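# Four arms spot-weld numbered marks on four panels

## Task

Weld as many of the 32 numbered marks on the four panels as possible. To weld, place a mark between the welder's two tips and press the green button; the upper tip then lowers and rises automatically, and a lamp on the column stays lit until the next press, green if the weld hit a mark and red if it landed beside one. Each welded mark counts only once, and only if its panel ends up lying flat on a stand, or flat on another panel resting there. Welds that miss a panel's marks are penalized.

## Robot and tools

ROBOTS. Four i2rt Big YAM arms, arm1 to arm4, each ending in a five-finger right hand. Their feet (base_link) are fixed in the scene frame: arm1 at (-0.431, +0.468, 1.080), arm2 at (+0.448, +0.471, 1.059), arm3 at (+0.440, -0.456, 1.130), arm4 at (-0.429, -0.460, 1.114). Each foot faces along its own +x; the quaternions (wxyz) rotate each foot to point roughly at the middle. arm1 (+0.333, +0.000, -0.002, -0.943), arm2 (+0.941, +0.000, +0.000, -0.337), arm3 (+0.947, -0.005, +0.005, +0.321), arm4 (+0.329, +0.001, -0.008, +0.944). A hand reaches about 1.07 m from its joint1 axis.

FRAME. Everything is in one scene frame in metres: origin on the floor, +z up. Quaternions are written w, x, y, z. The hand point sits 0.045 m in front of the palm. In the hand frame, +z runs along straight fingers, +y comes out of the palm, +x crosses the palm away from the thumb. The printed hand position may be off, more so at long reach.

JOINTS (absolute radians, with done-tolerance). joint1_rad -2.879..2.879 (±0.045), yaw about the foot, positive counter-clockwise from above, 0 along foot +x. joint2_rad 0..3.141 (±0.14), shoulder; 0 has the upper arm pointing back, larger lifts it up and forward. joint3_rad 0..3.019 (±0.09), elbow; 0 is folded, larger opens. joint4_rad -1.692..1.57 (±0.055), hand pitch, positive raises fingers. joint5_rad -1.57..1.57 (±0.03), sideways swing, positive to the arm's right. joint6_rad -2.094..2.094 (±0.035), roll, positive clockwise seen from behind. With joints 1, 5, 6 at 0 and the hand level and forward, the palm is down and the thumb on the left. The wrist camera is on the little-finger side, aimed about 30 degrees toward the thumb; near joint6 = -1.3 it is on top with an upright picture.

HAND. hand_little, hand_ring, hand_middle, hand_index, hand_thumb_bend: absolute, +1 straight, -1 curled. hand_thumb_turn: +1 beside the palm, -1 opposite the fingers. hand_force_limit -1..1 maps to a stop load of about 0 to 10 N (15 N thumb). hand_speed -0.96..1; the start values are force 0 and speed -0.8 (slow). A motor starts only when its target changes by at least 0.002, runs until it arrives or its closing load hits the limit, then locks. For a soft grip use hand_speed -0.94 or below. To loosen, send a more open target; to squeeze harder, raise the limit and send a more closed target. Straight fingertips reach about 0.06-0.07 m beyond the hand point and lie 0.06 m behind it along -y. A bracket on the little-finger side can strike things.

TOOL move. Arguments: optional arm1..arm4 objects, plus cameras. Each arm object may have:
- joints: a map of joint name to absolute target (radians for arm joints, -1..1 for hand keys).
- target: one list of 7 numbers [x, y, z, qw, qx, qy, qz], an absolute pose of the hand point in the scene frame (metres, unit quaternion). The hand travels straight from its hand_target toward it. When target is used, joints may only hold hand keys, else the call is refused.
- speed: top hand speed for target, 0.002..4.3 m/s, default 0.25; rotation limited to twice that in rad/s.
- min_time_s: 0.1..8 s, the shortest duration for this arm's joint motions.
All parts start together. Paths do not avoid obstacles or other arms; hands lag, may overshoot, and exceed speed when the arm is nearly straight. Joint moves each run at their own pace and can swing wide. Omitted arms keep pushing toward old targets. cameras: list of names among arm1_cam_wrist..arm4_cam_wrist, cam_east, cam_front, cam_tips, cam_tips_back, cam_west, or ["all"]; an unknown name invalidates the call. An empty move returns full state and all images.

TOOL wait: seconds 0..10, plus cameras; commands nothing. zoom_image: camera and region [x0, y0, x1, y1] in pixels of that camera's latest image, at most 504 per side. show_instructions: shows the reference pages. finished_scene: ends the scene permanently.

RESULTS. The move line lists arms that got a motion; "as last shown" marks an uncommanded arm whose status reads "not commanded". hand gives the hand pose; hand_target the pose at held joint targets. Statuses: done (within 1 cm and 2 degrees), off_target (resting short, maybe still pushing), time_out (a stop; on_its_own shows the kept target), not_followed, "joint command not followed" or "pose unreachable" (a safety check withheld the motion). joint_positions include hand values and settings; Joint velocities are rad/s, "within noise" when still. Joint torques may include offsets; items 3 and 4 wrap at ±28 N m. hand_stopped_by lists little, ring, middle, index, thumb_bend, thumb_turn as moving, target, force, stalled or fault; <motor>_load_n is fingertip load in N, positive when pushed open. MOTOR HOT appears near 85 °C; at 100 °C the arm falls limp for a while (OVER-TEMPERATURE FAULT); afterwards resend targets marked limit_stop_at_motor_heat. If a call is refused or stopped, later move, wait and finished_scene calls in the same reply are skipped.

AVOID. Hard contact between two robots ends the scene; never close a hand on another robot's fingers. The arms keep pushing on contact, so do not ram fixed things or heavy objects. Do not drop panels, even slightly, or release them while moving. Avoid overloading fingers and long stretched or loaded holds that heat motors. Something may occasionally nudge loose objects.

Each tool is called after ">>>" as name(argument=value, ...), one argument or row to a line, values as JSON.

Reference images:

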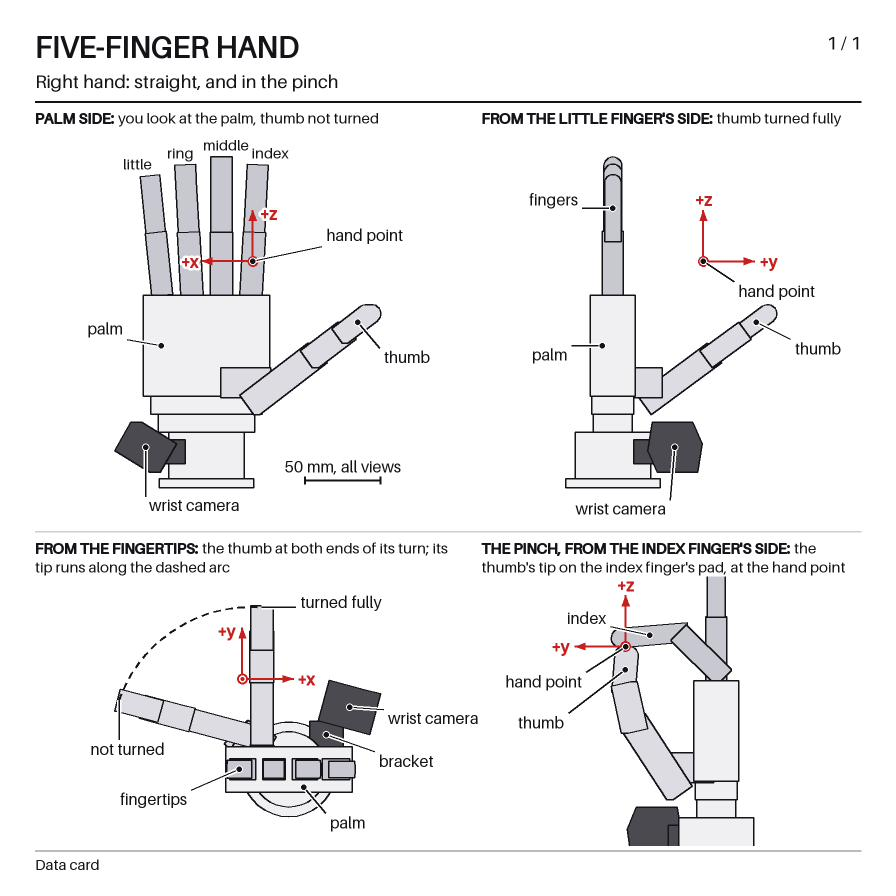

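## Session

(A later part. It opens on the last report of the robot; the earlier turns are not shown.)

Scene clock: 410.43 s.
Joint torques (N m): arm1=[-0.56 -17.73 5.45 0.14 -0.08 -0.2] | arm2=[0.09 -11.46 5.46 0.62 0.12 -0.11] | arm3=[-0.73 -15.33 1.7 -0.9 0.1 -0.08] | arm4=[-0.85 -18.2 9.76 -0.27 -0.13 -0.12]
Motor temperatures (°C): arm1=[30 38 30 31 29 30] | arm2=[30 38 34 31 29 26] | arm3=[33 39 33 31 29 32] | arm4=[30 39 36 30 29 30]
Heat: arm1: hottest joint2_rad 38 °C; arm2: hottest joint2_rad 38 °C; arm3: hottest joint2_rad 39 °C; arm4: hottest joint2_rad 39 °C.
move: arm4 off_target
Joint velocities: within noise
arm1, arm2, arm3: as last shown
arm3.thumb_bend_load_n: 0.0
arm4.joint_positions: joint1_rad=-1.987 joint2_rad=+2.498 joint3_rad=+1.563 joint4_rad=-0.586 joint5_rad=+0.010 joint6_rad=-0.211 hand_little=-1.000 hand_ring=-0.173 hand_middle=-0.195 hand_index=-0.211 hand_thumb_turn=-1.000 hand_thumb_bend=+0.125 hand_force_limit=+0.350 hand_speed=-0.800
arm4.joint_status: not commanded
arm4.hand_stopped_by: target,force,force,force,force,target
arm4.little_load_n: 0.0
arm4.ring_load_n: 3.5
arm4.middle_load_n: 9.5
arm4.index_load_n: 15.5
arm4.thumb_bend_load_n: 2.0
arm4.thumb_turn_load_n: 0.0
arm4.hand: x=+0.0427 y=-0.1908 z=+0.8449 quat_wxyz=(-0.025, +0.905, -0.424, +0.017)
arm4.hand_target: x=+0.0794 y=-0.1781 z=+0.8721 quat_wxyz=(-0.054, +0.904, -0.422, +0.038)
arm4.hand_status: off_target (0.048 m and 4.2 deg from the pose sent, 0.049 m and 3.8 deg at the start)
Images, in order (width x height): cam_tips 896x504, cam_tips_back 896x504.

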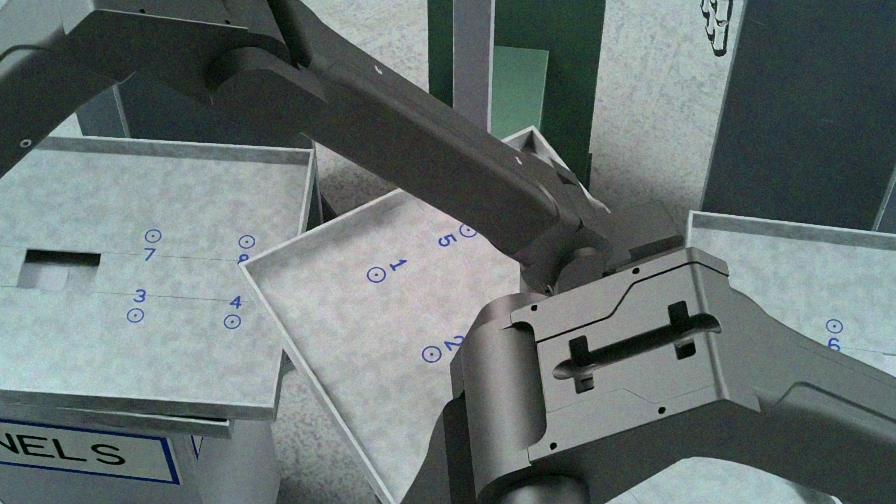

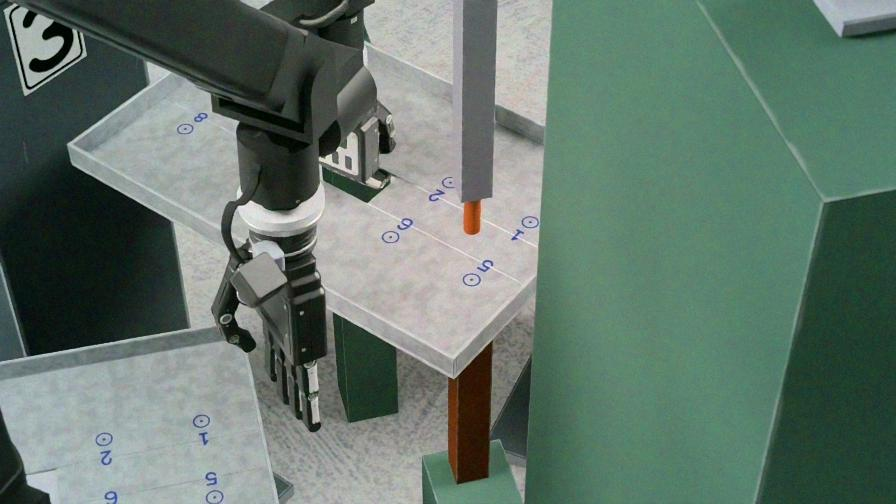

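>>> move(
  arm3={"target": [0.0446, -0.5750, 0.803, 0.0, 0.598, 0.8018, 0.0], "speed": 0.1},
)

>>> move(
  arm3={"target": [0.0446, -0.5750, 0.832, 0.0, 0.598, 0.8018, 0.0], "speed": 0.15},
)

>>> wait(
  seconds=2.0,
  cameras=["cam_front"],
)

>>> move(
  arm4={"target": [-0.0152, -0.1002, 0.870, -0.0579, 0.9063, -0.4226, 0.0320], "speed": 0.2},
)

>>> move(
  arm4={"target": [0.0073, -0.0813, 0.8714, -0.0579, 0.9063, -0.4226, 0.0320], "speed": 0.1},
  cameras=["cam_tips", "cam_tips_back"],
)

>>> zoom_image(
  camera="cam_tips",
  region=[400, 150, 540, 290],
)

>>> zoom_image(
  camera="cam_tips_back",
  region=[380, 180, 560, 360],
)

Scene clock: 412.23 s.
Joint torques (N m): arm1=[-0.5 -17.67 5.42 0.17 -0.08 -0.2] | arm2=[0.03 -11.4 5.44 0.55 0.09 -0.11] | arm3=[0.21 -14.27 3.14 0.42 0.09 -0.09] | arm4=[-0.91 -18.26 9.77 -0.28 -0.13 -0.12]
Motor temperatures (°C): arm1=[30 38 30 31 29 30] | arm2=[30 38 34 31 29 26] | arm3=[33 39 33 31 29 32] | arm4=[30 39 36 30 29 30]
Heat: arm1: hottest joint2_rad 38 °C; arm2: hottest joint2_rad 38 °C; arm3: hottest joint2_rad 39 °C; arm4: hottest joint2_rad 39 °C.
move: arm3 done
Joint velocities: within noise
arm1, arm2, arm4: as last shown
arm3.joint_positions: joint1_rad=+2.716 joint2_rad=+2.480 joint3_rad=+1.198 joint4_rad=-0.309 joint5_rad=+0.009 joint6_rad=-0.060 hand_little=-1.000 hand_ring=-1.000 hand_middle=-0.980 hand_index=+1.000 hand_thumb_turn=+1.000 hand_thumb_bend=+1.000 hand_force_limit=+0.600 hand_speed=+0.000
arm3.joint_status: not commanded
arm3.hand_stopped_by: target,target,target,target,target,target
arm3.little_load_n: 0.0
arm3.ring_load_n: 0.0
arm3.middle_load_n: 0.0
arm3.index_load_n: -2.0
arm3.thumb_bend_load_n: 0.0
arm3.thumb_turn_load_n: 0.0
arm3.hand: x=+0.0499 y=-0.5758 z=+0.8105 quat_wxyz=(+0.004, +0.598, +0.801, +0.004)
arm3.hand_target: x=+0.0448 y=-0.5749 z=+0.8032 quat_wxyz=(+0.000, +0.598, +0.802, +0.000)
arm3.hand_status: done (0.009 m and 0.6 deg from the pose sent, 0.023 m and 0.3 deg at the start)
arm4.middle_load_n: 10.0
pictures: none

Scene clock: 413.20 s.
Joint torques (N m): arm1=[-0.38 -17.61 5.44 0.17 -0.08 -0.19] | arm2=[0.15 -11.28 5.46 0.61 0.09 -0.11] | arm3=[0.26 -15.79 1.73 -0.72 0.1 -0.07] | arm4=[-0.91 -18.2 9.69 -0.24 -0.13 -0.11]
Motor temperatures (°C): arm1=[30 38 30 31 29 30] | arm2=[30 37 34 31 29 26] | arm3=[33 39 33 31 29 32] | arm4=[30 39 36 30 29 30]
Heat: arm1: hottest joint2_rad 38 °C; arm2: hottest joint2_rad 37 °C; arm3: hottest joint2_rad 39 °C; arm4: hottest joint2_rad 39 °C.
move: arm3 done
Joint velocities: within noise
arm1, arm2, arm4: as last shown
arm3.joint_positions: joint1_rad=+2.716 joint2_rad=+2.441 joint3_rad=+1.184 joint4_rad=-0.319 joint5_rad=+0.009 joint6_rad=-0.060 hand_little=-1.000 hand_ring=-1.000 hand_middle=-0.980 hand_index=+1.000 hand_thumb_turn=+1.000 hand_thumb_bend=+1.000 hand_force_limit=+0.600 hand_speed=+0.000
arm3.joint_status: not commanded
arm3.hand_stopped_by: target,target,target,target,target,target
arm3.little_load_n: 0.0
arm3.ring_load_n: 0.0
arm3.middle_load_n: 0.0
arm3.index_load_n: 0.0
arm3.thumb_bend_load_n: 0.0
arm3.thumb_turn_load_n: 0.0
arm3.hand: x=+0.0443 y=-0.5769 z=+0.8255 quat_wxyz=(-0.001, +0.598, +0.801, -0.002)
arm3.hand_target: x=+0.0446 y=-0.5750 z=+0.8319 quat_wxyz=(+0.000, +0.598, +0.802, +0.000)
arm3.hand_status: done (0.007 m and 0.2 deg from the pose sent, 0.022 m and 0.6 deg at the start)
arm4.joint_positions: joint1_rad=-1.987 joint2_rad=+2.498 joint3_rad=+1.564 joint4_rad=-0.588 joint5_rad=+0.010 joint6_rad=-0.211 hand_little=-1.000 hand_ring=-0.173 hand_middle=-0.195 hand_index=-0.211 hand_thumb_turn=-1.000 hand_thumb_bend=+0.125 hand_force_limit=+0.350 hand_speed=-0.800
arm4.little_load_n: -1.5
arm4.ring_load_n: 2.5
arm4.middle_load_n: 10.5
arm4.index_load_n: 16.5
arm4.hand: x=+0.0429 y=-0.1908 z=+0.8451 quat_wxyz=(-0.025, +0.905, -0.424, +0.016)
pictures: none

Scene clock: 415.20 s.
Joint torques (N m): arm1=[-0.5 -17.61 5.42 0.14 -0.07 -0.2] | arm2=[0.38 -11.52 5.38 0.61 0.09 -0.12] | arm3=[-0.26 -15.38 1.47 -0.59 0.1 -0.04] | arm4=[-0.91 -18.32 9.69 -0.23 -0.11 -0.11]
Motor temperatures (°C): arm1=[30 38 30 31 29 30] | arm2=[30 37 34 31 29 26] | arm3=[33 39 33 31 29 32] | arm4=[30 39 36 30 29 30]
Heat: arm1: hottest joint2_rad 38 °C; arm2: hottest joint2_rad 37 °C; arm3: hottest joint2_rad 39 °C; arm4: hottest joint2_rad 39 °C.
Joint velocities: within noise
arm1.joint_positions: joint1_rad=+0.290 joint2_rad=+2.236 joint3_rad=+1.384 joint4_rad=-0.687 joint5_rad=+0.004 joint6_rad=+0.978 hand_little=+1.000 hand_ring=+1.000 hand_middle=+1.000 hand_index=+1.000 hand_thumb_turn=-1.000 hand_thumb_bend=+0.100 hand_force_limit=+0.200 hand_speed=+0.200
arm1.joint_status: not commanded
arm1.hand_stopped_by: target,target,target,target,target,target
arm1.little_load_n: -0.5
arm1.ring_load_n: 0.5
arm1.middle_load_n: 0.0
arm1.index_load_n: 0.0
arm1.thumb_bend_load_n: 0.0
arm1.thumb_turn_load_n: 0.0
arm1.hand: x=-0.6941 y=-0.0324 z=+0.9118 quat_wxyz=(-0.003, -0.710, -0.704, +0.017)
arm1.hand_target: x=-0.6899 y=-0.0200 z=+0.9004 quat_wxyz=(+0.000, -0.707, -0.707, +0.000)
arm1.hand_status: not commanded
arm2.joint_positions: joint1_rad=-1.607 joint2_rad=+1.664 joint3_rad=+0.849 joint4_rad=-0.783 joint5_rad=-0.003 joint6_rad=+0.601 hand_little=+1.000 hand_ring=+1.000 hand_middle=+1.000 hand_index=+1.000 hand_thumb_turn=-1.000 hand_thumb_bend=-0.500 hand_force_limit=+0.650 hand_speed=-0.300
arm2.joint_status: not commanded
arm2.hand_stopped_by: target,target,target,target,target,target
arm2.little_load_n: 0.0
arm2.ring_load_n: 0.0
arm2.middle_load_n: 0.0
arm2.index_load_n: 0.0
arm2.thumb_bend_load_n: 0.0
arm2.thumb_turn_load_n: 0.0
arm2.hand: x=+0.2625 y=+0.1710 z=+1.0149 quat_wxyz=(-0.002, -0.615, -0.788, -0.013)
arm2.hand_target: x=+0.2604 y=+0.1663 z=+1.0190 quat_wxyz=(+0.000, -0.609, -0.793, +0.000)
arm2.hand_status: not commanded
arm3.joint_positions: joint1_rad=+2.716 joint2_rad=+2.441 joint3_rad=+1.184 joint4_rad=-0.319 joint5_rad=+0.009 joint6_rad=-0.060 hand_little=-1.000 hand_ring=-1.000 hand_middle=-0.980 hand_index=+1.000 hand_thumb_turn=+1.000 hand_thumb_bend=+1.000 hand_force_limit=+0.600 hand_speed=+0.000
arm3.joint_status: not commanded
arm3.hand_stopped_by: target,target,target,target,target,target
arm3.little_load_n: 0.0
arm3.ring_load_n: 0.0
arm3.middle_load_n: 0.0
arm3.index_load_n: 0.0
arm3.thumb_bend_load_n: 0.0
arm3.thumb_turn_load_n: 0.0
arm3.hand: x=+0.0443 y=-0.5769 z=+0.8255 quat_wxyz=(-0.001, +0.598, +0.801, -0.002)
arm3.hand_target: x=+0.0446 y=-0.5750 z=+0.8319 quat_wxyz=(+0.000, +0.598, +0.802, +0.000)
arm3.hand_status: done (0.007 m and 0.2 deg from the pose sent, 0.022 m and 0.6 deg at the start)
arm4.joint_positions: joint1_rad=-1.988 joint2_rad=+2.498 joint3_rad=+1.564 joint4_rad=-0.588 joint5_rad=+0.009 joint6_rad=-0.212 hand_little=-1.000 hand_ring=-0.173 hand_middle=-0.195 hand_index=-0.211 hand_thumb_turn=-1.000 hand_thumb_bend=+0.125 hand_force_limit=+0.350 hand_speed=-0.800
arm4.joint_status: not commanded
arm4.hand_stopped_by: target,force,force,force,force,target
arm4.little_load_n: 0.0
arm4.ring_load_n: 3.5
arm4.middle_load_n: 9.5
arm4.index_load_n: 15.5
arm4.thumb_bend_load_n: 2.0
arm4.thumb_turn_load_n: 0.0
arm4.hand: x=+0.0429 y=-0.1909 z=+0.8451 quat_wxyz=(-0.025, +0.905, -0.424, +0.016)
arm4.hand_target: x=+0.0795 y=-0.1781 z=+0.8722 quat_wxyz=(-0.055, +0.904, -0.422, +0.038)
arm4.hand_status: not commanded
wait: 2.00 s; at rest by 0.27 s
Images, in order (width x height): cam_front 896x504.

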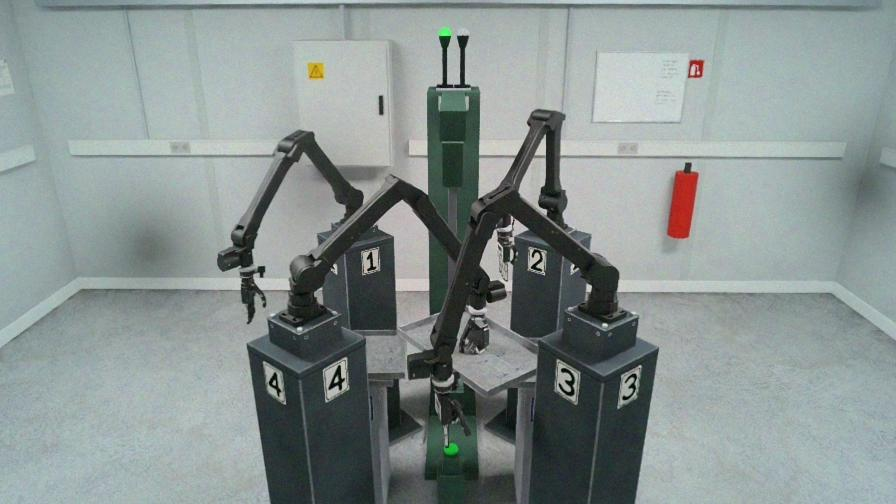

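Scene clock: 416.50 s.
Joint torques (N m): arm1=[-0.32 -17.67 5.46 0.13 -0.08 -0.19] | arm2=[0.26 -11.4 5.41 0.54 0.08 -0.11] | arm3=[-0.5 -15.85 1.83 -0.72 0.13 -0.02] | arm4=[-0.91 -19.14 5.16 0.23 0.16 0.2]
Motor temperatures (°C): arm1=[30 38 30 31 29 30] | arm2=[30 37 34 31 29 26] | arm3=[33 39 33 31 29 32] | arm4=[30 39 36 30 29 30]
Heat: arm1: hottest joint2_rad 38 °C; arm2: hottest joint2_rad 37 °C; arm3: hottest joint2_rad 39 °C; arm4: hottest joint2_rad 39 °C.
move: arm4 off_target
Joint velocities: within noise
arm1, arm2, arm3: as last shown
arm1.little_load_n: 0.0
arm1.ring_load_n: 0.0
arm1.middle_load_n: -0.5
arm4.joint_positions: joint1_rad=-1.799 joint2_rad=+2.467 joint3_rad=+1.462 joint4_rad=-0.512 joint5_rad=+0.011 joint6_rad=-0.053 hand_little=-1.000 hand_ring=-0.172 hand_middle=-0.195 hand_index=-0.211 hand_thumb_turn=-1.000 hand_thumb_bend=+0.125 hand_force_limit=+0.350 hand_speed=-0.800
arm4.joint_status: not commanded
arm4.hand_stopped_by: target,force,force,force,force,target
arm4.little_load_n: -0.5
arm4.ring_load_n: 4.5
arm4.middle_load_n: 11.0
arm4.index_load_n: 14.0
arm4.thumb_bend_load_n: 2.5
arm4.thumb_turn_load_n: 0.0
arm4.hand: x=-0.0389 y=-0.1134 z=+0.8414 quat_wxyz=(-0.030, +0.911, -0.410, +0.015)
arm4.hand_target: x=-0.0156 y=-0.1006 z=+0.8698 quat_wxyz=(-0.058, +0.904, -0.422, +0.032)
arm4.hand_status: off_target (0.039 m and 4.0 deg from the pose sent, 0.111 m and 4.2 deg at the start)
pictures: none

Scene clock: 417.80 s.
Joint torques (N m): arm1=[-0.44 -17.67 5.44 0.18 -0.08 -0.21] | arm2=[0.32 -11.58 5.5 0.64 0.09 -0.11] | arm3=[-0.79 -15.03 1.88 -0.69 0.11 -0.1] | arm4=[-0.67 -18.08 8.96 -0.24 -0.07 0.16]
Motor temperatures (°C): arm1=[30 38 30 31 29 30] | arm2=[30 37 34 31 29 26] | arm3=[33 39 33 31 29 32] | arm4=[30 39 36 30 29 30]
Heat: arm1: hottest joint2_rad 38 °C; arm2: hottest joint2_rad 37 °C; arm3: hottest joint2_rad 39 °C; arm4: hottest joint2_rad 39 °C.
move: arm4 off_target
Joint velocities: within noise
arm1, arm2, arm3: as last shown
arm1.middle_load_n: 0.0
arm4.joint_positions: joint1_rad=-1.800 joint2_rad=+2.486 joint3_rad=+1.534 joint4_rad=-0.567 joint5_rad=+0.017 joint6_rad=-0.047 hand_little=-1.000 hand_ring=-0.173 hand_middle=-0.195 hand_index=-0.211 hand_thumb_turn=-1.000 hand_thumb_bend=+0.125 hand_force_limit=+0.350 hand_speed=-0.800
arm4.joint_status: not commanded
arm4.hand_stopped_by: target,force,force,force,force,target
arm4.little_load_n: -0.5
arm4.ring_load_n: 3.0
arm4.middle_load_n: 10.0
arm4.index_load_n: 16.0
arm4.thumb_bend_load_n: 2.0
arm4.thumb_turn_load_n: 0.0
arm4.hand: x=-0.0230 y=-0.1024 z=+0.8463 quat_wxyz=(-0.027, +0.910, -0.413, +0.017)
arm4.hand_target: x=+0.0063 y=-0.0823 z=+0.8722 quat_wxyz=(-0.058, +0.904, -0.422, +0.032)
arm4.hand_status: off_target (0.045 m and 4.0 deg from the pose sent, 0.064 m and 4.0 deg at the start)
Images, in order (width x height): cam_tips 896x504, cam_tips_back 896x504.

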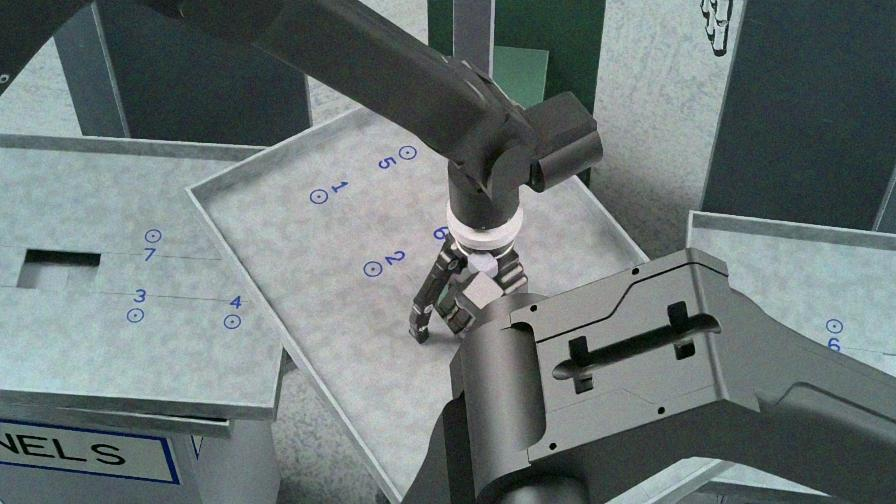

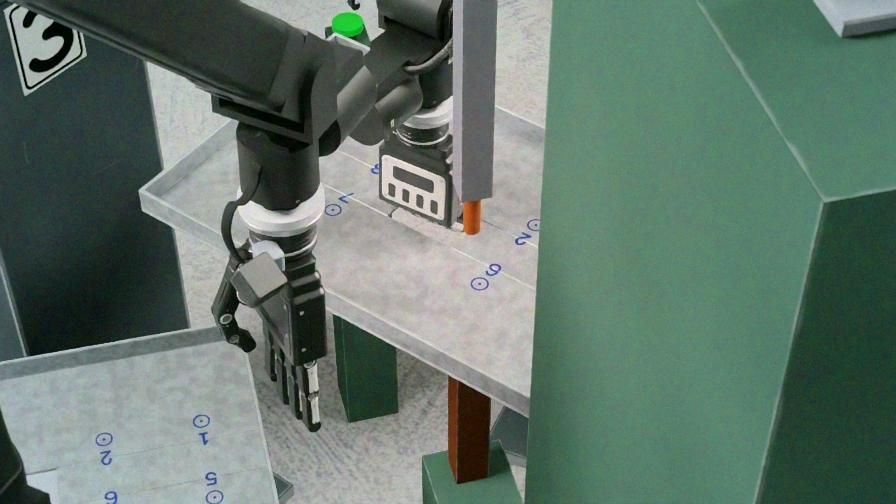

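Scaled by 3.600.

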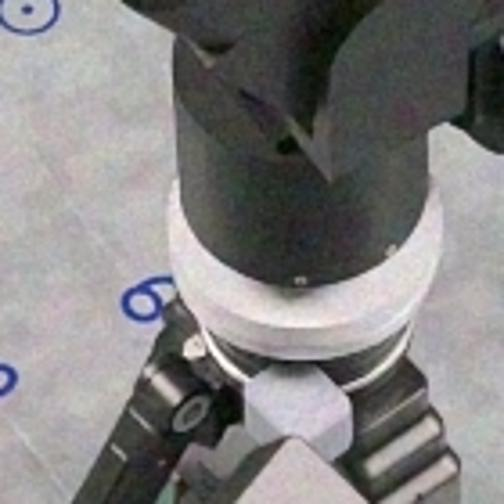

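Scaled by 2.800.

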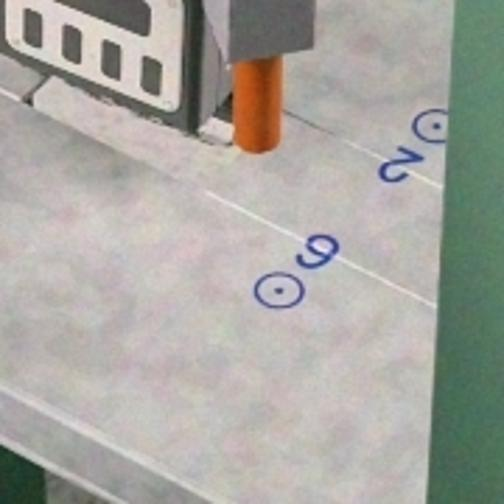

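>>> move(
  arm4={"target": [0.0171, -0.0874, 0.8714, -0.0579, 0.9063, -0.4226, 0.0320], "speed": 0.1},
  cameras=["cam_tips", "cam_tips_back"],
)

>>> zoom_image(
  camera="cam_tips",
  region=[300, 130, 480, 290],
)

>>> zoom_image(
  camera="cam_tips_back",
  region=[380, 180, 560, 360],
)

Scene clock: 419.50 s.
Joint torques (N m): arm1=[-0.44 -17.61 5.46 0.16 -0.08 -0.2] | arm2=[0.44 -11.28 5.48 0.58 0.09 -0.11] | arm3=[-0.97 -15.5 1.76 -0.72 0.16 -0.05] | arm4=[-1.03 -17.96 9.63 -0.29 -0.13 -0.02]
Motor temperatures (°C): arm1=[30 38 30 31 29 30] | arm2=[30 37 34 31 29 26] | arm3=[33 39 33 31 29 32] | arm4=[30 40 36 30 29 30]
Heat: arm1: hottest joint2_rad 38 °C; arm2: hottest joint2_rad 37 °C; arm3: hottest joint2_rad 39 °C; arm4: hottest joint2_rad 40 °C.
move: arm4 off_target
Joint velocities: within noise
arm1, arm2, arm3: as last shown
arm2.middle_load_n: -0.5
arm4.joint_positions: joint1_rad=-1.813 joint2_rad=+2.489 joint3_rad=+1.542 joint4_rad=-0.575 joint5_rad=+0.017 joint6_rad=-0.047 hand_little=-1.000 hand_ring=-0.173 hand_middle=-0.195 hand_index=-0.211 hand_thumb_turn=-1.000 hand_thumb_bend=+0.125 hand_force_limit=+0.350 hand_speed=-0.800
arm4.joint_status: not commanded
arm4.hand_stopped_by: target,force,force,force,force,target
arm4.little_load_n: -0.5
arm4.ring_load_n: 3.5
arm4.middle_load_n: 9.5
arm4.index_load_n: 16.0
arm4.thumb_bend_load_n: 1.5
arm4.thumb_turn_load_n: 0.0
arm4.hand: x=-0.0172 y=-0.1070 z=+0.8464 quat_wxyz=(-0.026, +0.907, -0.420, +0.017)
arm4.hand_target: x=+0.0161 y=-0.0884 z=+0.8727 quat_wxyz=(-0.058, +0.904, -0.422, +0.032)
arm4.hand_status: off_target (0.047 m and 4.1 deg from the pose sent, 0.049 m and 4.0 deg at the start)
Images, in order (width x height): cam_tips 896x504, cam_tips_back 896x504.

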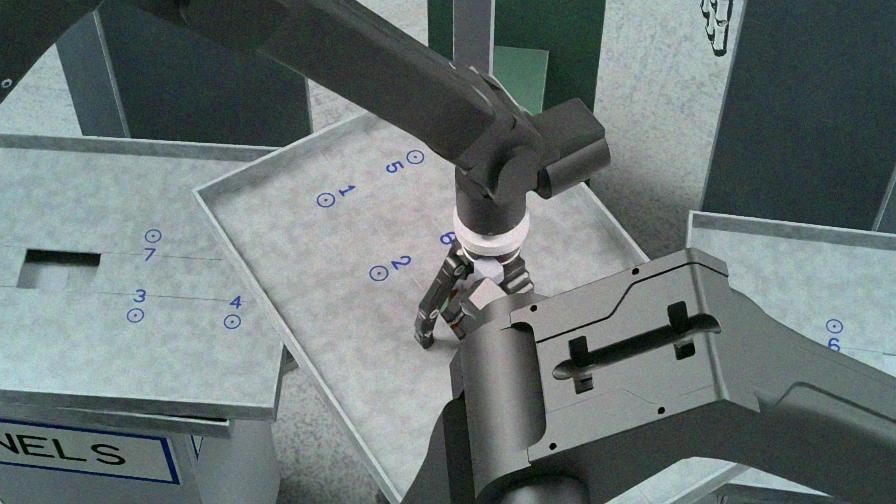

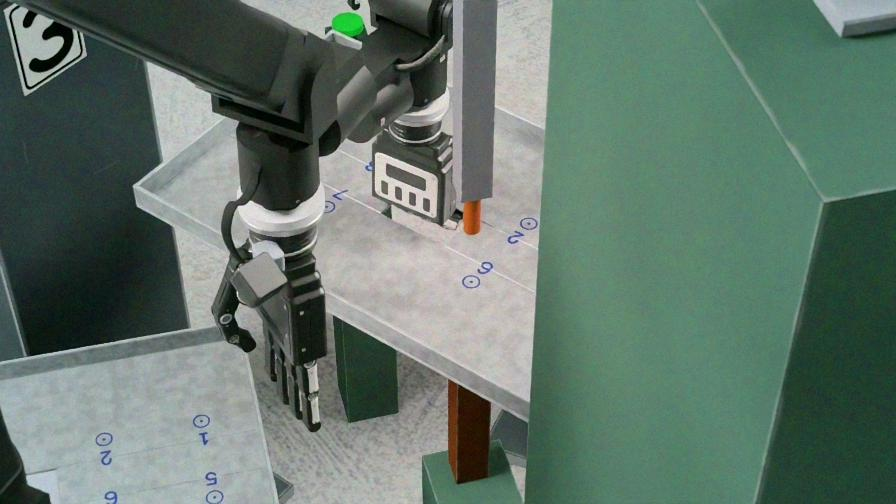

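Scaled by 2.800.

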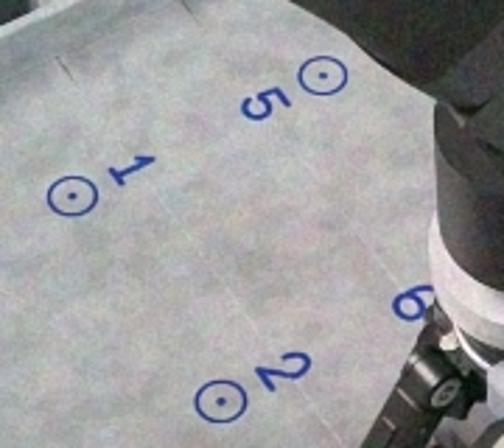

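Scaled by 2.800.

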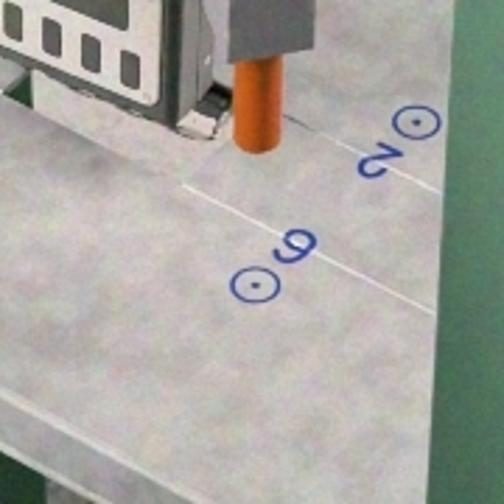

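>>> move(
  arm3={"target": [0.0446, -0.5750, 0.803, 0.0, 0.598, 0.8018, 0.0], "speed": 0.1},
)

>>> move(
  arm3={"target": [0.0446, -0.5750, 0.832, 0.0, 0.598, 0.8018, 0.0], "speed": 0.15},
)

>>> wait(
  seconds=2.0,
  cameras=["cam_front", "cam_tips_back"],
)

Scene clock: 420.67 s.
Joint torques (N m): arm1=[-0.44 -17.61 5.44 0.17 -0.08 -0.2] | arm2=[0.38 -11.69 5.38 0.65 0.1 -0.11] | arm3=[-0.32 -13.45 3.19 0.54 0.11 -0.04] | arm4=[-1.14 -18.08 9.66 -0.29 -0.13 -0.03]
Motor temperatures (°C): arm1=[30 38 30 31 29 30] | arm2=[30 37 33 31 29 26] | arm3=[33 39 33 31 29 32] | arm4=[30 40 36 30 29 30]
Heat: arm1: hottest joint2_rad 38 °C; arm2: hottest joint2_rad 37 °C; arm3: hottest joint2_rad 39 °C; arm4: hottest joint2_rad 40 °C.
move: arm3 done
Joint velocities: within noise
arm1, arm2, arm4: as last shown
arm1.ring_load_n: -0.5
arm2.middle_load_n: 0.0
arm3.joint_positions: joint1_rad=+2.716 joint2_rad=+2.480 joint3_rad=+1.198 joint4_rad=-0.309 joint5_rad=+0.009 joint6_rad=-0.061 hand_little=-1.000 hand_ring=-1.000 hand_middle=-0.980 hand_index=+1.000 hand_thumb_turn=+1.000 hand_thumb_bend=+1.000 hand_force_limit=+0.600 hand_speed=+0.000
arm3.joint_status: not commanded
arm3.hand_stopped_by: target,target,target,target,target,target
arm3.little_load_n: 0.0
arm3.ring_load_n: 0.0
arm3.middle_load_n: 0.0
arm3.index_load_n: -2.0
arm3.thumb_bend_load_n: 0.0
arm3.thumb_turn_load_n: 0.0
arm3.hand: x=+0.0500 y=-0.5757 z=+0.8105 quat_wxyz=(+0.004, +0.598, +0.801, +0.004)
arm3.hand_target: x=+0.0447 y=-0.5749 z=+0.8032 quat_wxyz=(+0.000, +0.598, +0.802, +0.000)
arm3.hand_status: done (0.009 m and 0.6 deg from the pose sent, 0.023 m and 0.2 deg at the start)
arm4.little_load_n: 0.0
arm4.ring_load_n: 3.0
arm4.middle_load_n: 10.0
arm4.thumb_bend_load_n: 2.0
arm4.hand: x=-0.0173 y=-0.1071 z=+0.8462 quat_wxyz=(-0.026, +0.907, -0.420, +0.016)
arm4.hand_target: x=+0.0160 y=-0.0884 z=+0.8724 quat_wxyz=(-0.058, +0.904, -0.422, +0.032)
pictures: none

Scene clock: 421.63 s.
Joint torques (N m): arm1=[-0.5 -17.67 5.41 0.16 -0.09 -0.2] | arm2=[0.26 -11.28 5.37 0.58 0.11 -0.11] | arm3=[-0.73 -16.32 1.63 -0.84 0.11 -0.07] | arm4=[-1.03 -18.2 9.37 -0.27 -0.12 -0.02]
Motor temperatures (°C): arm1=[30 38 30 31 29 30] | arm2=[30 37 33 31 29 26] | arm3=[33 39 33 31 29 32] | arm4=[30 40 36 30 29 30]
Heat: arm1: hottest joint2_rad 38 °C; arm2: hottest joint2_rad 37 °C; arm3: hottest joint2_rad 39 °C; arm4: hottest joint2_rad 40 °C.
move: arm3 done
Joint velocities: within noise
arm1, arm2, arm4: as last shown
arm1.little_load_n: 0.5
arm1.ring_load_n: 0.0
arm2.thumb_turn_load_n: 0.5
arm3.joint_positions: joint1_rad=+2.716 joint2_rad=+2.441 joint3_rad=+1.184 joint4_rad=-0.319 joint5_rad=+0.009 joint6_rad=-0.061 hand_little=-1.000 hand_ring=-1.000 hand_middle=-0.980 hand_index=+1.000 hand_thumb_turn=+1.000 hand_thumb_bend=+1.000 hand_force_limit=+0.600 hand_speed=+0.000
arm3.joint_status: not commanded
arm3.hand_stopped_by: target,target,target,target,target,target
arm3.little_load_n: 0.0
arm3.ring_load_n: 0.0
arm3.middle_load_n: 0.0
arm3.index_load_n: 0.0
arm3.thumb_bend_load_n: 0.0
arm3.thumb_turn_load_n: 0.0
arm3.hand: x=+0.0443 y=-0.5769 z=+0.8255 quat_wxyz=(-0.001, +0.598, +0.801, -0.002)
arm3.hand_target: x=+0.0447 y=-0.5750 z=+0.8318 quat_wxyz=(+0.000, +0.598, +0.802, +0.000)
arm3.hand_status: done (0.007 m and 0.2 deg from the pose sent, 0.022 m and 0.6 deg at the start)
arm4.joint_positions: joint1_rad=-1.813 joint2_rad=+2.493 joint3_rad=+1.545 joint4_rad=-0.577 joint5_rad=+0.017 joint6_rad=-0.047 hand_little=-1.000 hand_ring=-0.173 hand_middle=-0.195 hand_index=-0.211 hand_thumb_turn=-1.000 hand_thumb_bend=+0.125 hand_force_limit=+0.350 hand_speed=-0.800
arm4.little_load_n: -0.5
arm4.middle_load_n: 10.5
arm4.index_load_n: 15.5
arm4.hand: x=-0.0174 y=-0.1072 z=+0.8451 quat_wxyz=(-0.025, +0.907, -0.420, +0.016)
arm4.hand_target: x=+0.0159 y=-0.0885 z=+0.8725 quat_wxyz=(-0.058, +0.904, -0.422, +0.032)
pictures: none

Scene clock: 423.63 s.
Joint torques (N m): arm1=[-0.44 -17.67 5.45 0.17 -0.08 -0.2] | arm2=[0.15 -11.58 5.48 0.59 0.11 -0.12] | arm3=[-0.62 -15.91 1.87 -0.87 0.11 -0.08] | arm4=[-1.08 -18.26 9.36 -0.21 -0.13 -0.02]
Motor temperatures (°C): arm1=[30 38 30 31 29 30] | arm2=[30 37 33 31 29 26] | arm3=[33 39 33 31 29 32] | arm4=[30 39 36 30 29 30]
Heat: arm1: hottest joint2_rad 38 °C; arm2: hottest joint2_rad 37 °C; arm3: hottest joint2_rad 39 °C; arm4: hottest joint2_rad 39 °C.
Joint velocities: within noise
arm1.joint_positions: joint1_rad=+0.290 joint2_rad=+2.236 joint3_rad=+1.384 joint4_rad=-0.687 joint5_rad=+0.004 joint6_rad=+0.978 hand_little=+1.000 hand_ring=+1.000 hand_middle=+1.000 hand_index=+1.000 hand_thumb_turn=-1.000 hand_thumb_bend=+0.100 hand_force_limit=+0.200 hand_speed=+0.200
arm1.joint_status: not commanded
arm1.hand_stopped_by: target,target,target,target,target,target
arm1.little_load_n: 0.0
arm1.ring_load_n: 0.0
arm1.middle_load_n: 0.0
arm1.index_load_n: 0.0
arm1.thumb_bend_load_n: 0.0
arm1.thumb_turn_load_n: 0.0
arm1.hand: x=-0.6941 y=-0.0324 z=+0.9118 quat_wxyz=(-0.003, -0.710, -0.704, +0.017)
arm1.hand_target: x=-0.6899 y=-0.0200 z=+0.9004 quat_wxyz=(+0.000, -0.707, -0.707, +0.000)
arm1.hand_status: not commanded
arm2.joint_positions: joint1_rad=-1.607 joint2_rad=+1.664 joint3_rad=+0.849 joint4_rad=-0.783 joint5_rad=-0.003 joint6_rad=+0.601 hand_little=+1.000 hand_ring=+1.000 hand_middle=+1.000 hand_index=+1.000 hand_thumb_turn=-1.000 hand_thumb_bend=-0.500 hand_force_limit=+0.650 hand_speed=-0.300
arm2.joint_status: not commanded
arm2.hand_stopped_by: target,target,target,target,target,target
arm2.little_load_n: 0.0
arm2.ring_load_n: 0.0
arm2.middle_load_n: 0.0
arm2.index_load_n: 0.0
arm2.thumb_bend_load_n: 0.0
arm2.thumb_turn_load_n: 0.0
arm2.hand: x=+0.2625 y=+0.1710 z=+1.0149 quat_wxyz=(-0.002, -0.615, -0.788, -0.013)
arm2.hand_target: x=+0.2604 y=+0.1663 z=+1.0190 quat_wxyz=(+0.000, -0.609, -0.793, +0.000)
arm2.hand_status: not commanded
arm3.joint_positions: joint1_rad=+2.716 joint2_rad=+2.441 joint3_rad=+1.184 joint4_rad=-0.319 joint5_rad=+0.009 joint6_rad=-0.061 hand_little=-1.000 hand_ring=-1.000 hand_middle=-0.980 hand_index=+1.000 hand_thumb_turn=+1.000 hand_thumb_bend=+1.000 hand_force_limit=+0.600 hand_speed=+0.000
arm3.joint_status: not commanded
arm3.hand_stopped_by: target,target,target,target,target,target
arm3.little_load_n: 0.0
arm3.ring_load_n: 0.0
arm3.middle_load_n: 0.0
arm3.index_load_n: 0.0
arm3.thumb_bend_load_n: 0.0
arm3.thumb_turn_load_n: 0.0
arm3.hand: x=+0.0443 y=-0.5769 z=+0.8255 quat_wxyz=(-0.001, +0.598, +0.801, -0.002)
arm3.hand_target: x=+0.0447 y=-0.5750 z=+0.8318 quat_wxyz=(+0.000, +0.598, +0.802, +0.000)
arm3.hand_status: done (0.007 m and 0.2 deg from the pose sent, 0.022 m and 0.6 deg at the start)
arm4.joint_positions: joint1_rad=-1.813 joint2_rad=+2.493 joint3_rad=+1.545 joint4_rad=-0.577 joint5_rad=+0.017 joint6_rad=-0.047 hand_little=-1.000 hand_ring=-0.173 hand_middle=-0.195 hand_index=-0.211 hand_thumb_turn=-1.000 hand_thumb_bend=+0.125 hand_force_limit=+0.350 hand_speed=-0.800
arm4.joint_status: not commanded
arm4.hand_stopped_by: target,force,force,force,force,target
arm4.little_load_n: -0.5
arm4.ring_load_n: 3.5
arm4.middle_load_n: 10.0
arm4.index_load_n: 15.0
arm4.thumb_bend_load_n: 2.0
arm4.thumb_turn_load_n: -0.5
arm4.hand: x=-0.0174 y=-0.1072 z=+0.8451 quat_wxyz=(-0.025, +0.907, -0.420, +0.016)
arm4.hand_target: x=+0.0159 y=-0.0885 z=+0.8725 quat_wxyz=(-0.058, +0.904, -0.422, +0.032)
arm4.hand_status: not commanded
wait: 2.00 s; at rest by 0.27 s
Images, in order (width x height): cam_front 896x504, cam_tips_back 896x504.

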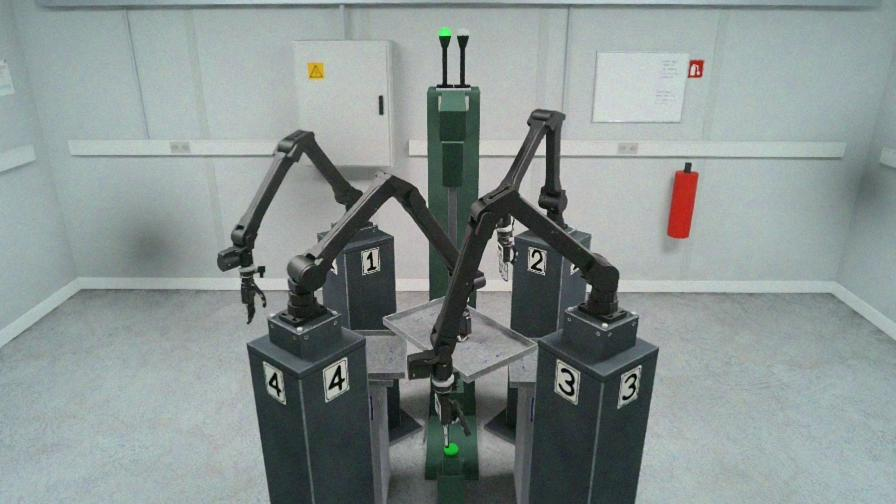

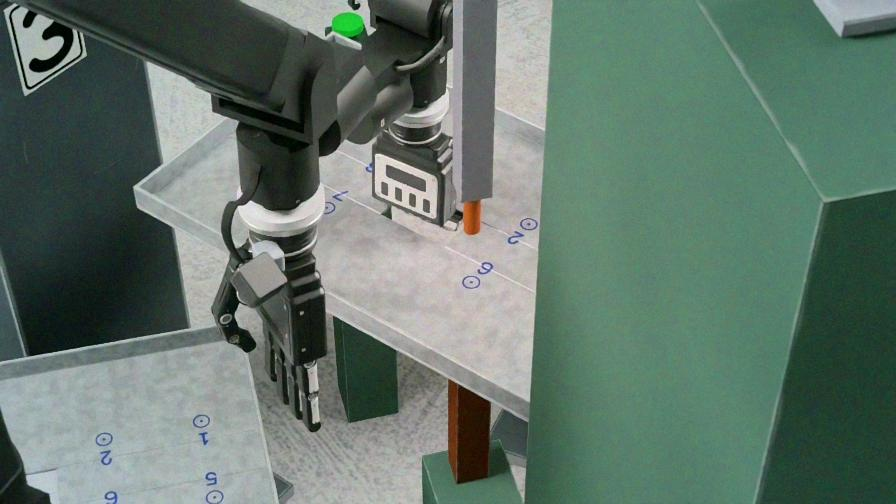

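>>> move(
  arm4={"target": [-0.1030, -0.1540, 0.882, -0.0607, 0.9239, -0.3827, 0.0290], "speed": 0.3},
)

>>> move(
  arm4={"target": [-0.2110, -0.0610, 0.882, -0.0613, 0.9455, -0.3256, 0.0244], "speed": 0.3},
)

>>> move(
  arm4={"target": [-0.1365, 0.0020, 0.872, -0.0621, 0.9537, -0.3007, 0.0233], "speed": 0.2},
)

>>> move(
  arm4={"target": [-0.1205, 0.0263, 0.8715, -0.0621, 0.9537, -0.3007, 0.0233], "speed": 0.1},
  cameras=["cam_tips", "cam_tips_back"],
)

>>> zoom_image(
  camera="cam_tips",
  region=[400, 150, 540, 290],
)

>>> zoom_image(
  camera="cam_tips_back",
  region=[380, 180, 560, 360],
)

Scene clock: 426.87 s.
Joint torques (N m): arm1=[-0.5 -17.79 5.44 0.14 -0.08 -0.19] | arm2=[0.32 -11.28 5.45 0.55 0.11 -0.12] | arm3=[-0.44 -15.79 1.69 -0.79 0.14 -0.06] | arm4=[0.15 -16.32 4.79 0.2 -0.15 -0.1]
Motor temperatures (°C): arm1=[30 38 30 31 29 30] | arm2=[30 36 33 31 29 26] | arm3=[33 39 33 31 29 32] | arm4=[30 39 36 30 29 30]
Heat: arm1: hottest joint2_rad 38 °C; arm2: hottest joint2_rad 36 °C; arm3: hottest joint2_rad 39 °C; arm4: hottest joint2_rad 39 °C.
move: arm4 off_target
Joint velocities: within noise
arm1, arm2, arm3: as last shown
arm2.little_load_n: -0.5
arm2.index_load_n: 0.5
arm4.joint_positions: joint1_rad=-1.782 joint2_rad=+2.304 joint3_rad=+1.092 joint4_rad=-0.317 joint5_rad=+0.009 joint6_rad=-0.079 hand_little=-1.000 hand_ring=-0.173 hand_middle=-0.195 hand_index=-0.211 hand_thumb_turn=-1.000 hand_thumb_bend=+0.125 hand_force_limit=+0.350 hand_speed=-0.800
arm4.joint_status: not commanded
arm4.hand_stopped_by: target,force,force,force,force,target
arm4.little_load_n: -0.5
arm4.ring_load_n: 3.0
arm4.middle_load_n: 9.5
arm4.index_load_n: 16.0
arm4.thumb_bend_load_n: 2.0
arm4.thumb_turn_load_n: 0.0
arm4.hand: x=-0.1283 y=-0.1777 z=+0.8577 quat_wxyz=(-0.025, +0.920, -0.391, +0.012)
arm4.hand_target: x=-0.1038 y=-0.1545 z=+0.8820 quat_wxyz=(-0.060, +0.922, -0.382, +0.029)
arm4.hand_status: off_target (0.042 m and 4.7 deg from the pose sent, 0.104 m and 6.4 deg at the start)
pictures: none

Scene clock: 428.23 s.
Joint torques (N m): arm1=[-0.44 -17.73 5.46 0.2 -0.08 -0.19] | arm2=[0.15 -11.46 5.49 0.66 0.09 -0.12] | arm3=[-0.32 -16.21 1.69 -0.64 0.07 -0.12] | arm4=[-1.44 -15.85 5.64 -0.27 -0.08 0.15]
Motor temperatures (°C): arm1=[30 38 30 31 29 30] | arm2=[30 36 33 31 29 26] | arm3=[33 39 33 31 29 32] | arm4=[30 39 35 30 29 30]
Heat: arm1: hottest joint2_rad 38 °C; arm2: hottest joint2_rad 36 °C; arm3: hottest joint2_rad 39 °C; arm4: hottest joint2_rad 39 °C.
move: arm4 off_target
Joint velocities: within noise
arm1, arm2, arm3: as last shown
arm2.little_load_n: 0.0
arm4.joint_positions: joint1_rad=-1.466 joint2_rad=+2.304 joint3_rad=+1.092 joint4_rad=-0.313 joint5_rad=+0.026 joint6_rad=+0.075 hand_little=-1.000 hand_ring=-0.173 hand_middle=-0.195 hand_index=-0.211 hand_thumb_turn=-1.000 hand_thumb_bend=+0.125 hand_force_limit=+0.350 hand_speed=-0.800
arm4.joint_status: not commanded
arm4.hand_stopped_by: target,force,force,force,force,target
arm4.little_load_n: -0.5
arm4.ring_load_n: 3.5
arm4.middle_load_n: 9.5
arm4.index_load_n: 16.0
arm4.thumb_bend_load_n: 2.0
arm4.thumb_turn_load_n: 0.0
arm4.hand: x=-0.2314 y=-0.0901 z=+0.8582 quat_wxyz=(-0.027, +0.948, -0.316, +0.017)
arm4.hand_target: x=-0.2115 y=-0.0619 z=+0.8821 quat_wxyz=(-0.061, +0.944, -0.325, +0.024)
arm4.hand_status: off_target (0.043 m and 4.2 deg from the pose sent, 0.145 m and 9.1 deg at the start)
pictures: none

Scene clock: 429.47 s.
Joint torques (N m): arm1=[-0.44 -17.61 5.48 0.13 -0.08 -0.19] | arm2=[0.09 -11.75 5.45 0.58 0.07 -0.12] | arm3=[-0.97 -16.15 1.91 -0.81 0.05 -0.06] | arm4=[-0.62 -17.32 7.41 -0.17 -0.16 -0.12]
Motor temperatures (°C): arm1=[30 38 30 31 29 30] | arm2=[30 36 33 31 29 26] | arm3=[33 39 33 31 29 32] | arm4=[30 39 35 30 29 30]
Heat: arm1: hottest joint2_rad 38 °C; arm2: hottest joint2_rad 36 °C; arm3: hottest joint2_rad 39 °C; arm4: hottest joint2_rad 39 °C.
move: arm4 off_target
Joint velocities: within noise
arm1, arm2, arm3: as last shown
arm2.index_load_n: 0.0
arm2.thumb_bend_load_n: 0.5
arm4.joint_positions: joint1_rad=-1.513 joint2_rad=+2.439 joint3_rad=+1.426 joint4_rad=-0.498 joint5_rad=+0.017 joint6_rad=+0.005 hand_little=-1.000 hand_ring=-0.173 hand_middle=-0.195 hand_index=-0.211 hand_thumb_turn=-1.000 hand_thumb_bend=+0.125 hand_force_limit=+0.350 hand_speed=-0.800
arm4.joint_status: not commanded
arm4.hand_stopped_by: target,force,force,force,force,target
arm4.little_load_n: -0.5
arm4.ring_load_n: 3.0
arm4.middle_load_n: 9.5
arm4.index_load_n: 16.0
arm4.thumb_bend_load_n: 2.0
arm4.thumb_turn_load_n: 0.0
arm4.hand: x=-0.1560 y=-0.0203 z=+0.8498 quat_wxyz=(-0.034, +0.952, -0.304, +0.016)
arm4.hand_target: x=-0.1370 y=+0.0012 z=+0.8723 quat_wxyz=(-0.062, +0.952, -0.300, +0.024)
arm4.hand_status: off_target (0.037 m and 3.3 deg from the pose sent, 0.133 m and 4.4 deg at the start)
pictures: none

Scene clock: 430.57 s.
Joint torques (N m): arm1=[-0.44 -17.67 5.46 0.14 -0.08 -0.19] | arm2=[0.09 -11.34 5.39 0.58 0.09 -0.12] | arm3=[-0.38 -15.68 1.72 -0.94 0.18 -0.08] | arm4=[-0.62 -17.85 9.1 -0.25 -0.15 -0.1]
Motor temperatures (°C): arm1=[30 38 30 31 29 30] | arm2=[30 36 33 31 29 26] | arm3=[33 39 33 31 29 32] | arm4=[30 39 35 30 29 30]
Heat: arm1: hottest joint2_rad 38 °C; arm2: hottest joint2_rad 36 °C; arm3: hottest joint2_rad 39 °C; arm4: hottest joint2_rad 39 °C.
move: arm4 off_target
Joint velocities: within noise
arm1, arm2, arm3: as last shown
arm2.little_load_n: -0.5
arm2.thumb_bend_load_n: 0.0
arm4.joint_positions: joint1_rad=-1.513 joint2_rad=+2.482 joint3_rad=+1.522 joint4_rad=-0.561 joint5_rad=+0.017 joint6_rad=+0.005 hand_little=-1.000 hand_ring=-0.173 hand_middle=-0.195 hand_index=-0.211 hand_thumb_turn=-1.000 hand_thumb_bend=+0.125 hand_force_limit=+0.350 hand_speed=-0.800
arm4.joint_status: not commanded
arm4.hand_stopped_by: target,force,force,force,force,target
arm4.little_load_n: 0.0
arm4.ring_load_n: 3.0
arm4.middle_load_n: 10.0
arm4.index_load_n: 16.0
arm4.thumb_bend_load_n: 2.0
arm4.thumb_turn_load_n: 0.0
arm4.hand: x=-0.1431 y=-0.0019 z=+0.8473 quat_wxyz=(-0.030, +0.952, -0.304, +0.015)
arm4.hand_target: x=-0.1211 y=+0.0253 z=+0.8726 quat_wxyz=(-0.062, +0.952, -0.300, +0.024)
arm4.hand_status: off_target (0.043 m and 3.9 deg from the pose sent, 0.062 m and 3.3 deg at the start)
Images, in order (width x height): cam_tips 896x504, cam_tips_back 896x504.

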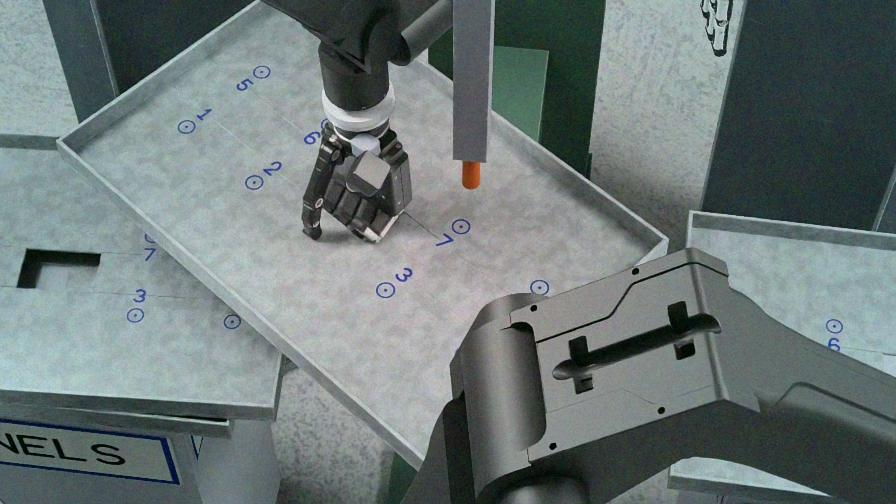

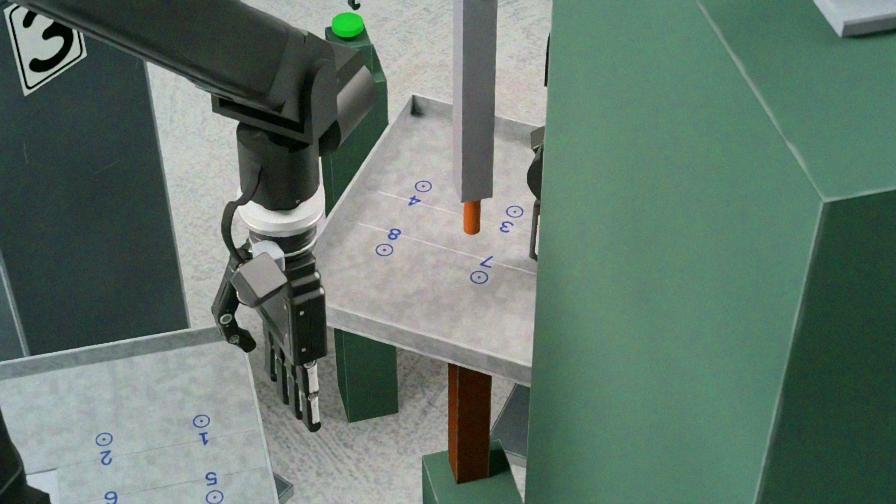

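Scaled by 3.600.

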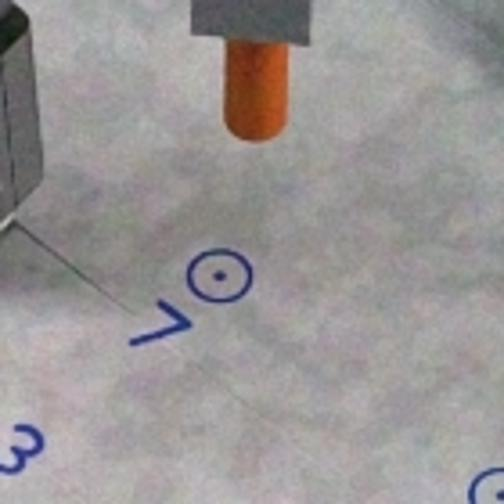

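Scaled by 2.800.

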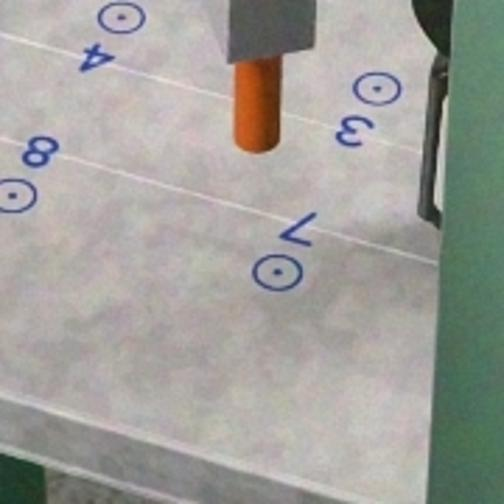

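>>> move(
  arm4={"target": [-0.1090, 0.0262, 0.8695, -0.0621, 0.9537, -0.3007, 0.0233], "speed": 0.1},
  cameras=["cam_tips", "cam_tips_back"],
)

>>> zoom_image(
  camera="cam_tips",
  region=[400, 150, 540, 290],
)

>>> zoom_image(
  camera="cam_tips_back",
  region=[380, 180, 560, 360],
)

Scene clock: 436.13 s.
Joint torques (N m): arm1=[-0.38 -17.73 5.46 0.17 -0.09 -0.2] | arm2=[-0.03 -11.4 5.42 0.65 0.1 -0.11] | arm3=[-0.91 -16.32 1.83 -0.62 0.13 -0.07] | arm4=[-1.26 -17.9 9.58 -0.28 -0.17 -0.12]
Motor temperatures (°C): arm1=[30 38 30 31 29 30] | arm2=[30 36 33 31 29 26] | arm3=[33 40 33 31 29 32] | arm4=[30 39 35 30 29 30]
Heat: arm1: hottest joint2_rad 38 °C; arm2: hottest joint2_rad 36 °C; arm3: hottest joint2_rad 40 °C; arm4: hottest joint2_rad 39 °C.
move: arm4 off_target
Joint velocities: within noise
arm1, arm2, arm3: as last shown
arm2.little_load_n: 0.0
arm3.middle_load_n: 0.5
arm4.joint_positions: joint1_rad=-1.520 joint2_rad=+2.495 joint3_rad=+1.544 joint4_rad=-0.572 joint5_rad=+0.016 joint6_rad=-0.009 hand_little=-1.000 hand_ring=-0.173 hand_middle=-0.195 hand_index=-0.211 hand_thumb_turn=-1.000 hand_thumb_bend=+0.125 hand_force_limit=+0.350 hand_speed=-0.800
arm4.joint_status: not commanded
arm4.hand_stopped_by: target,force,force,force,force,target
arm4.little_load_n: -0.5
arm4.ring_load_n: 3.0
arm4.middle_load_n: 9.5
arm4.index_load_n: 16.0
arm4.thumb_bend_load_n: 2.0
arm4.thumb_turn_load_n: 0.0
arm4.hand: x=-0.1370 y=-0.0010 z=+0.8449 quat_wxyz=(-0.029, +0.953, -0.301, +0.014)
arm4.hand_target: x=-0.1098 y=+0.0250 z=+0.8705 quat_wxyz=(-0.062, +0.952, -0.300, +0.024)
arm4.hand_status: off_target (0.046 m and 4.0 deg from the pose sent, 0.050 m and 3.9 deg at the start)
Images, in order (width x height): cam_tips 896x504, cam_tips_back 896x504.

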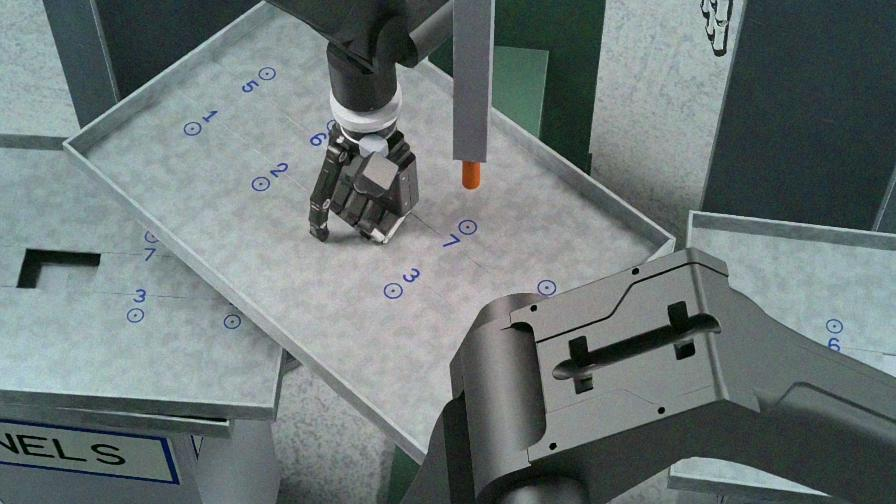

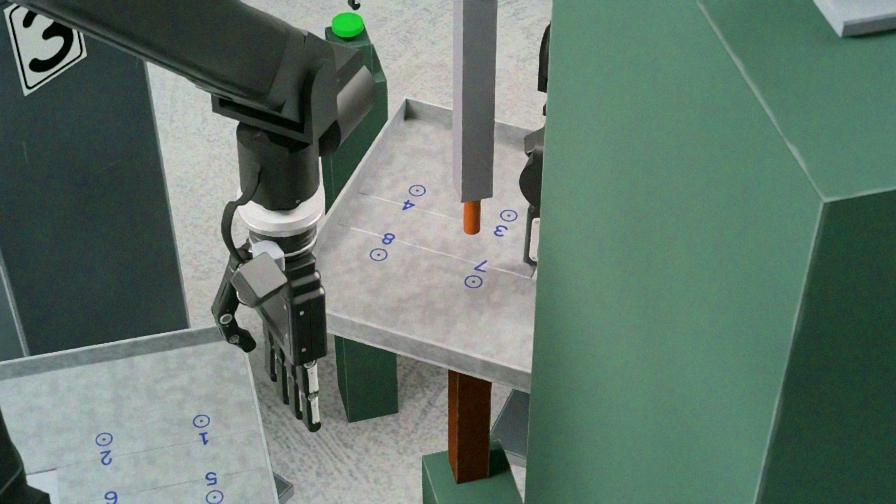

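Scaled by 3.600.

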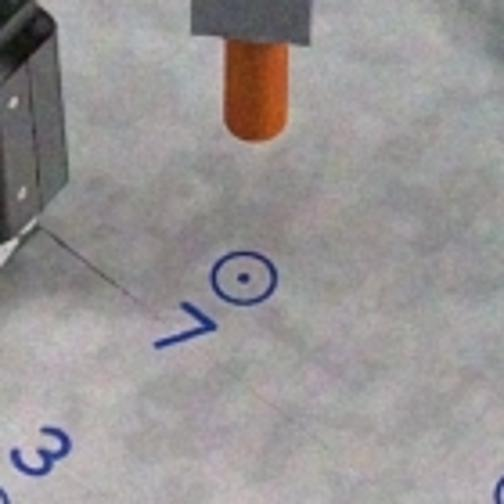

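Scaled by 2.800.

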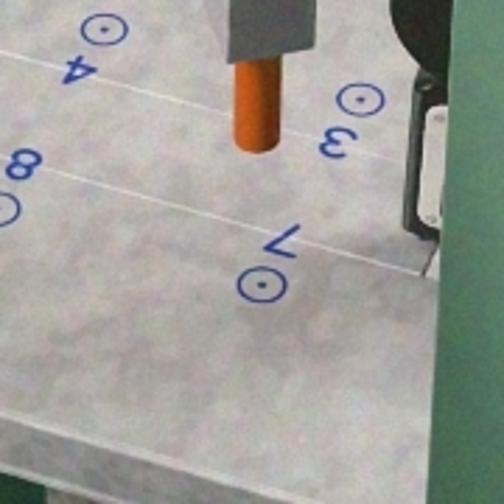

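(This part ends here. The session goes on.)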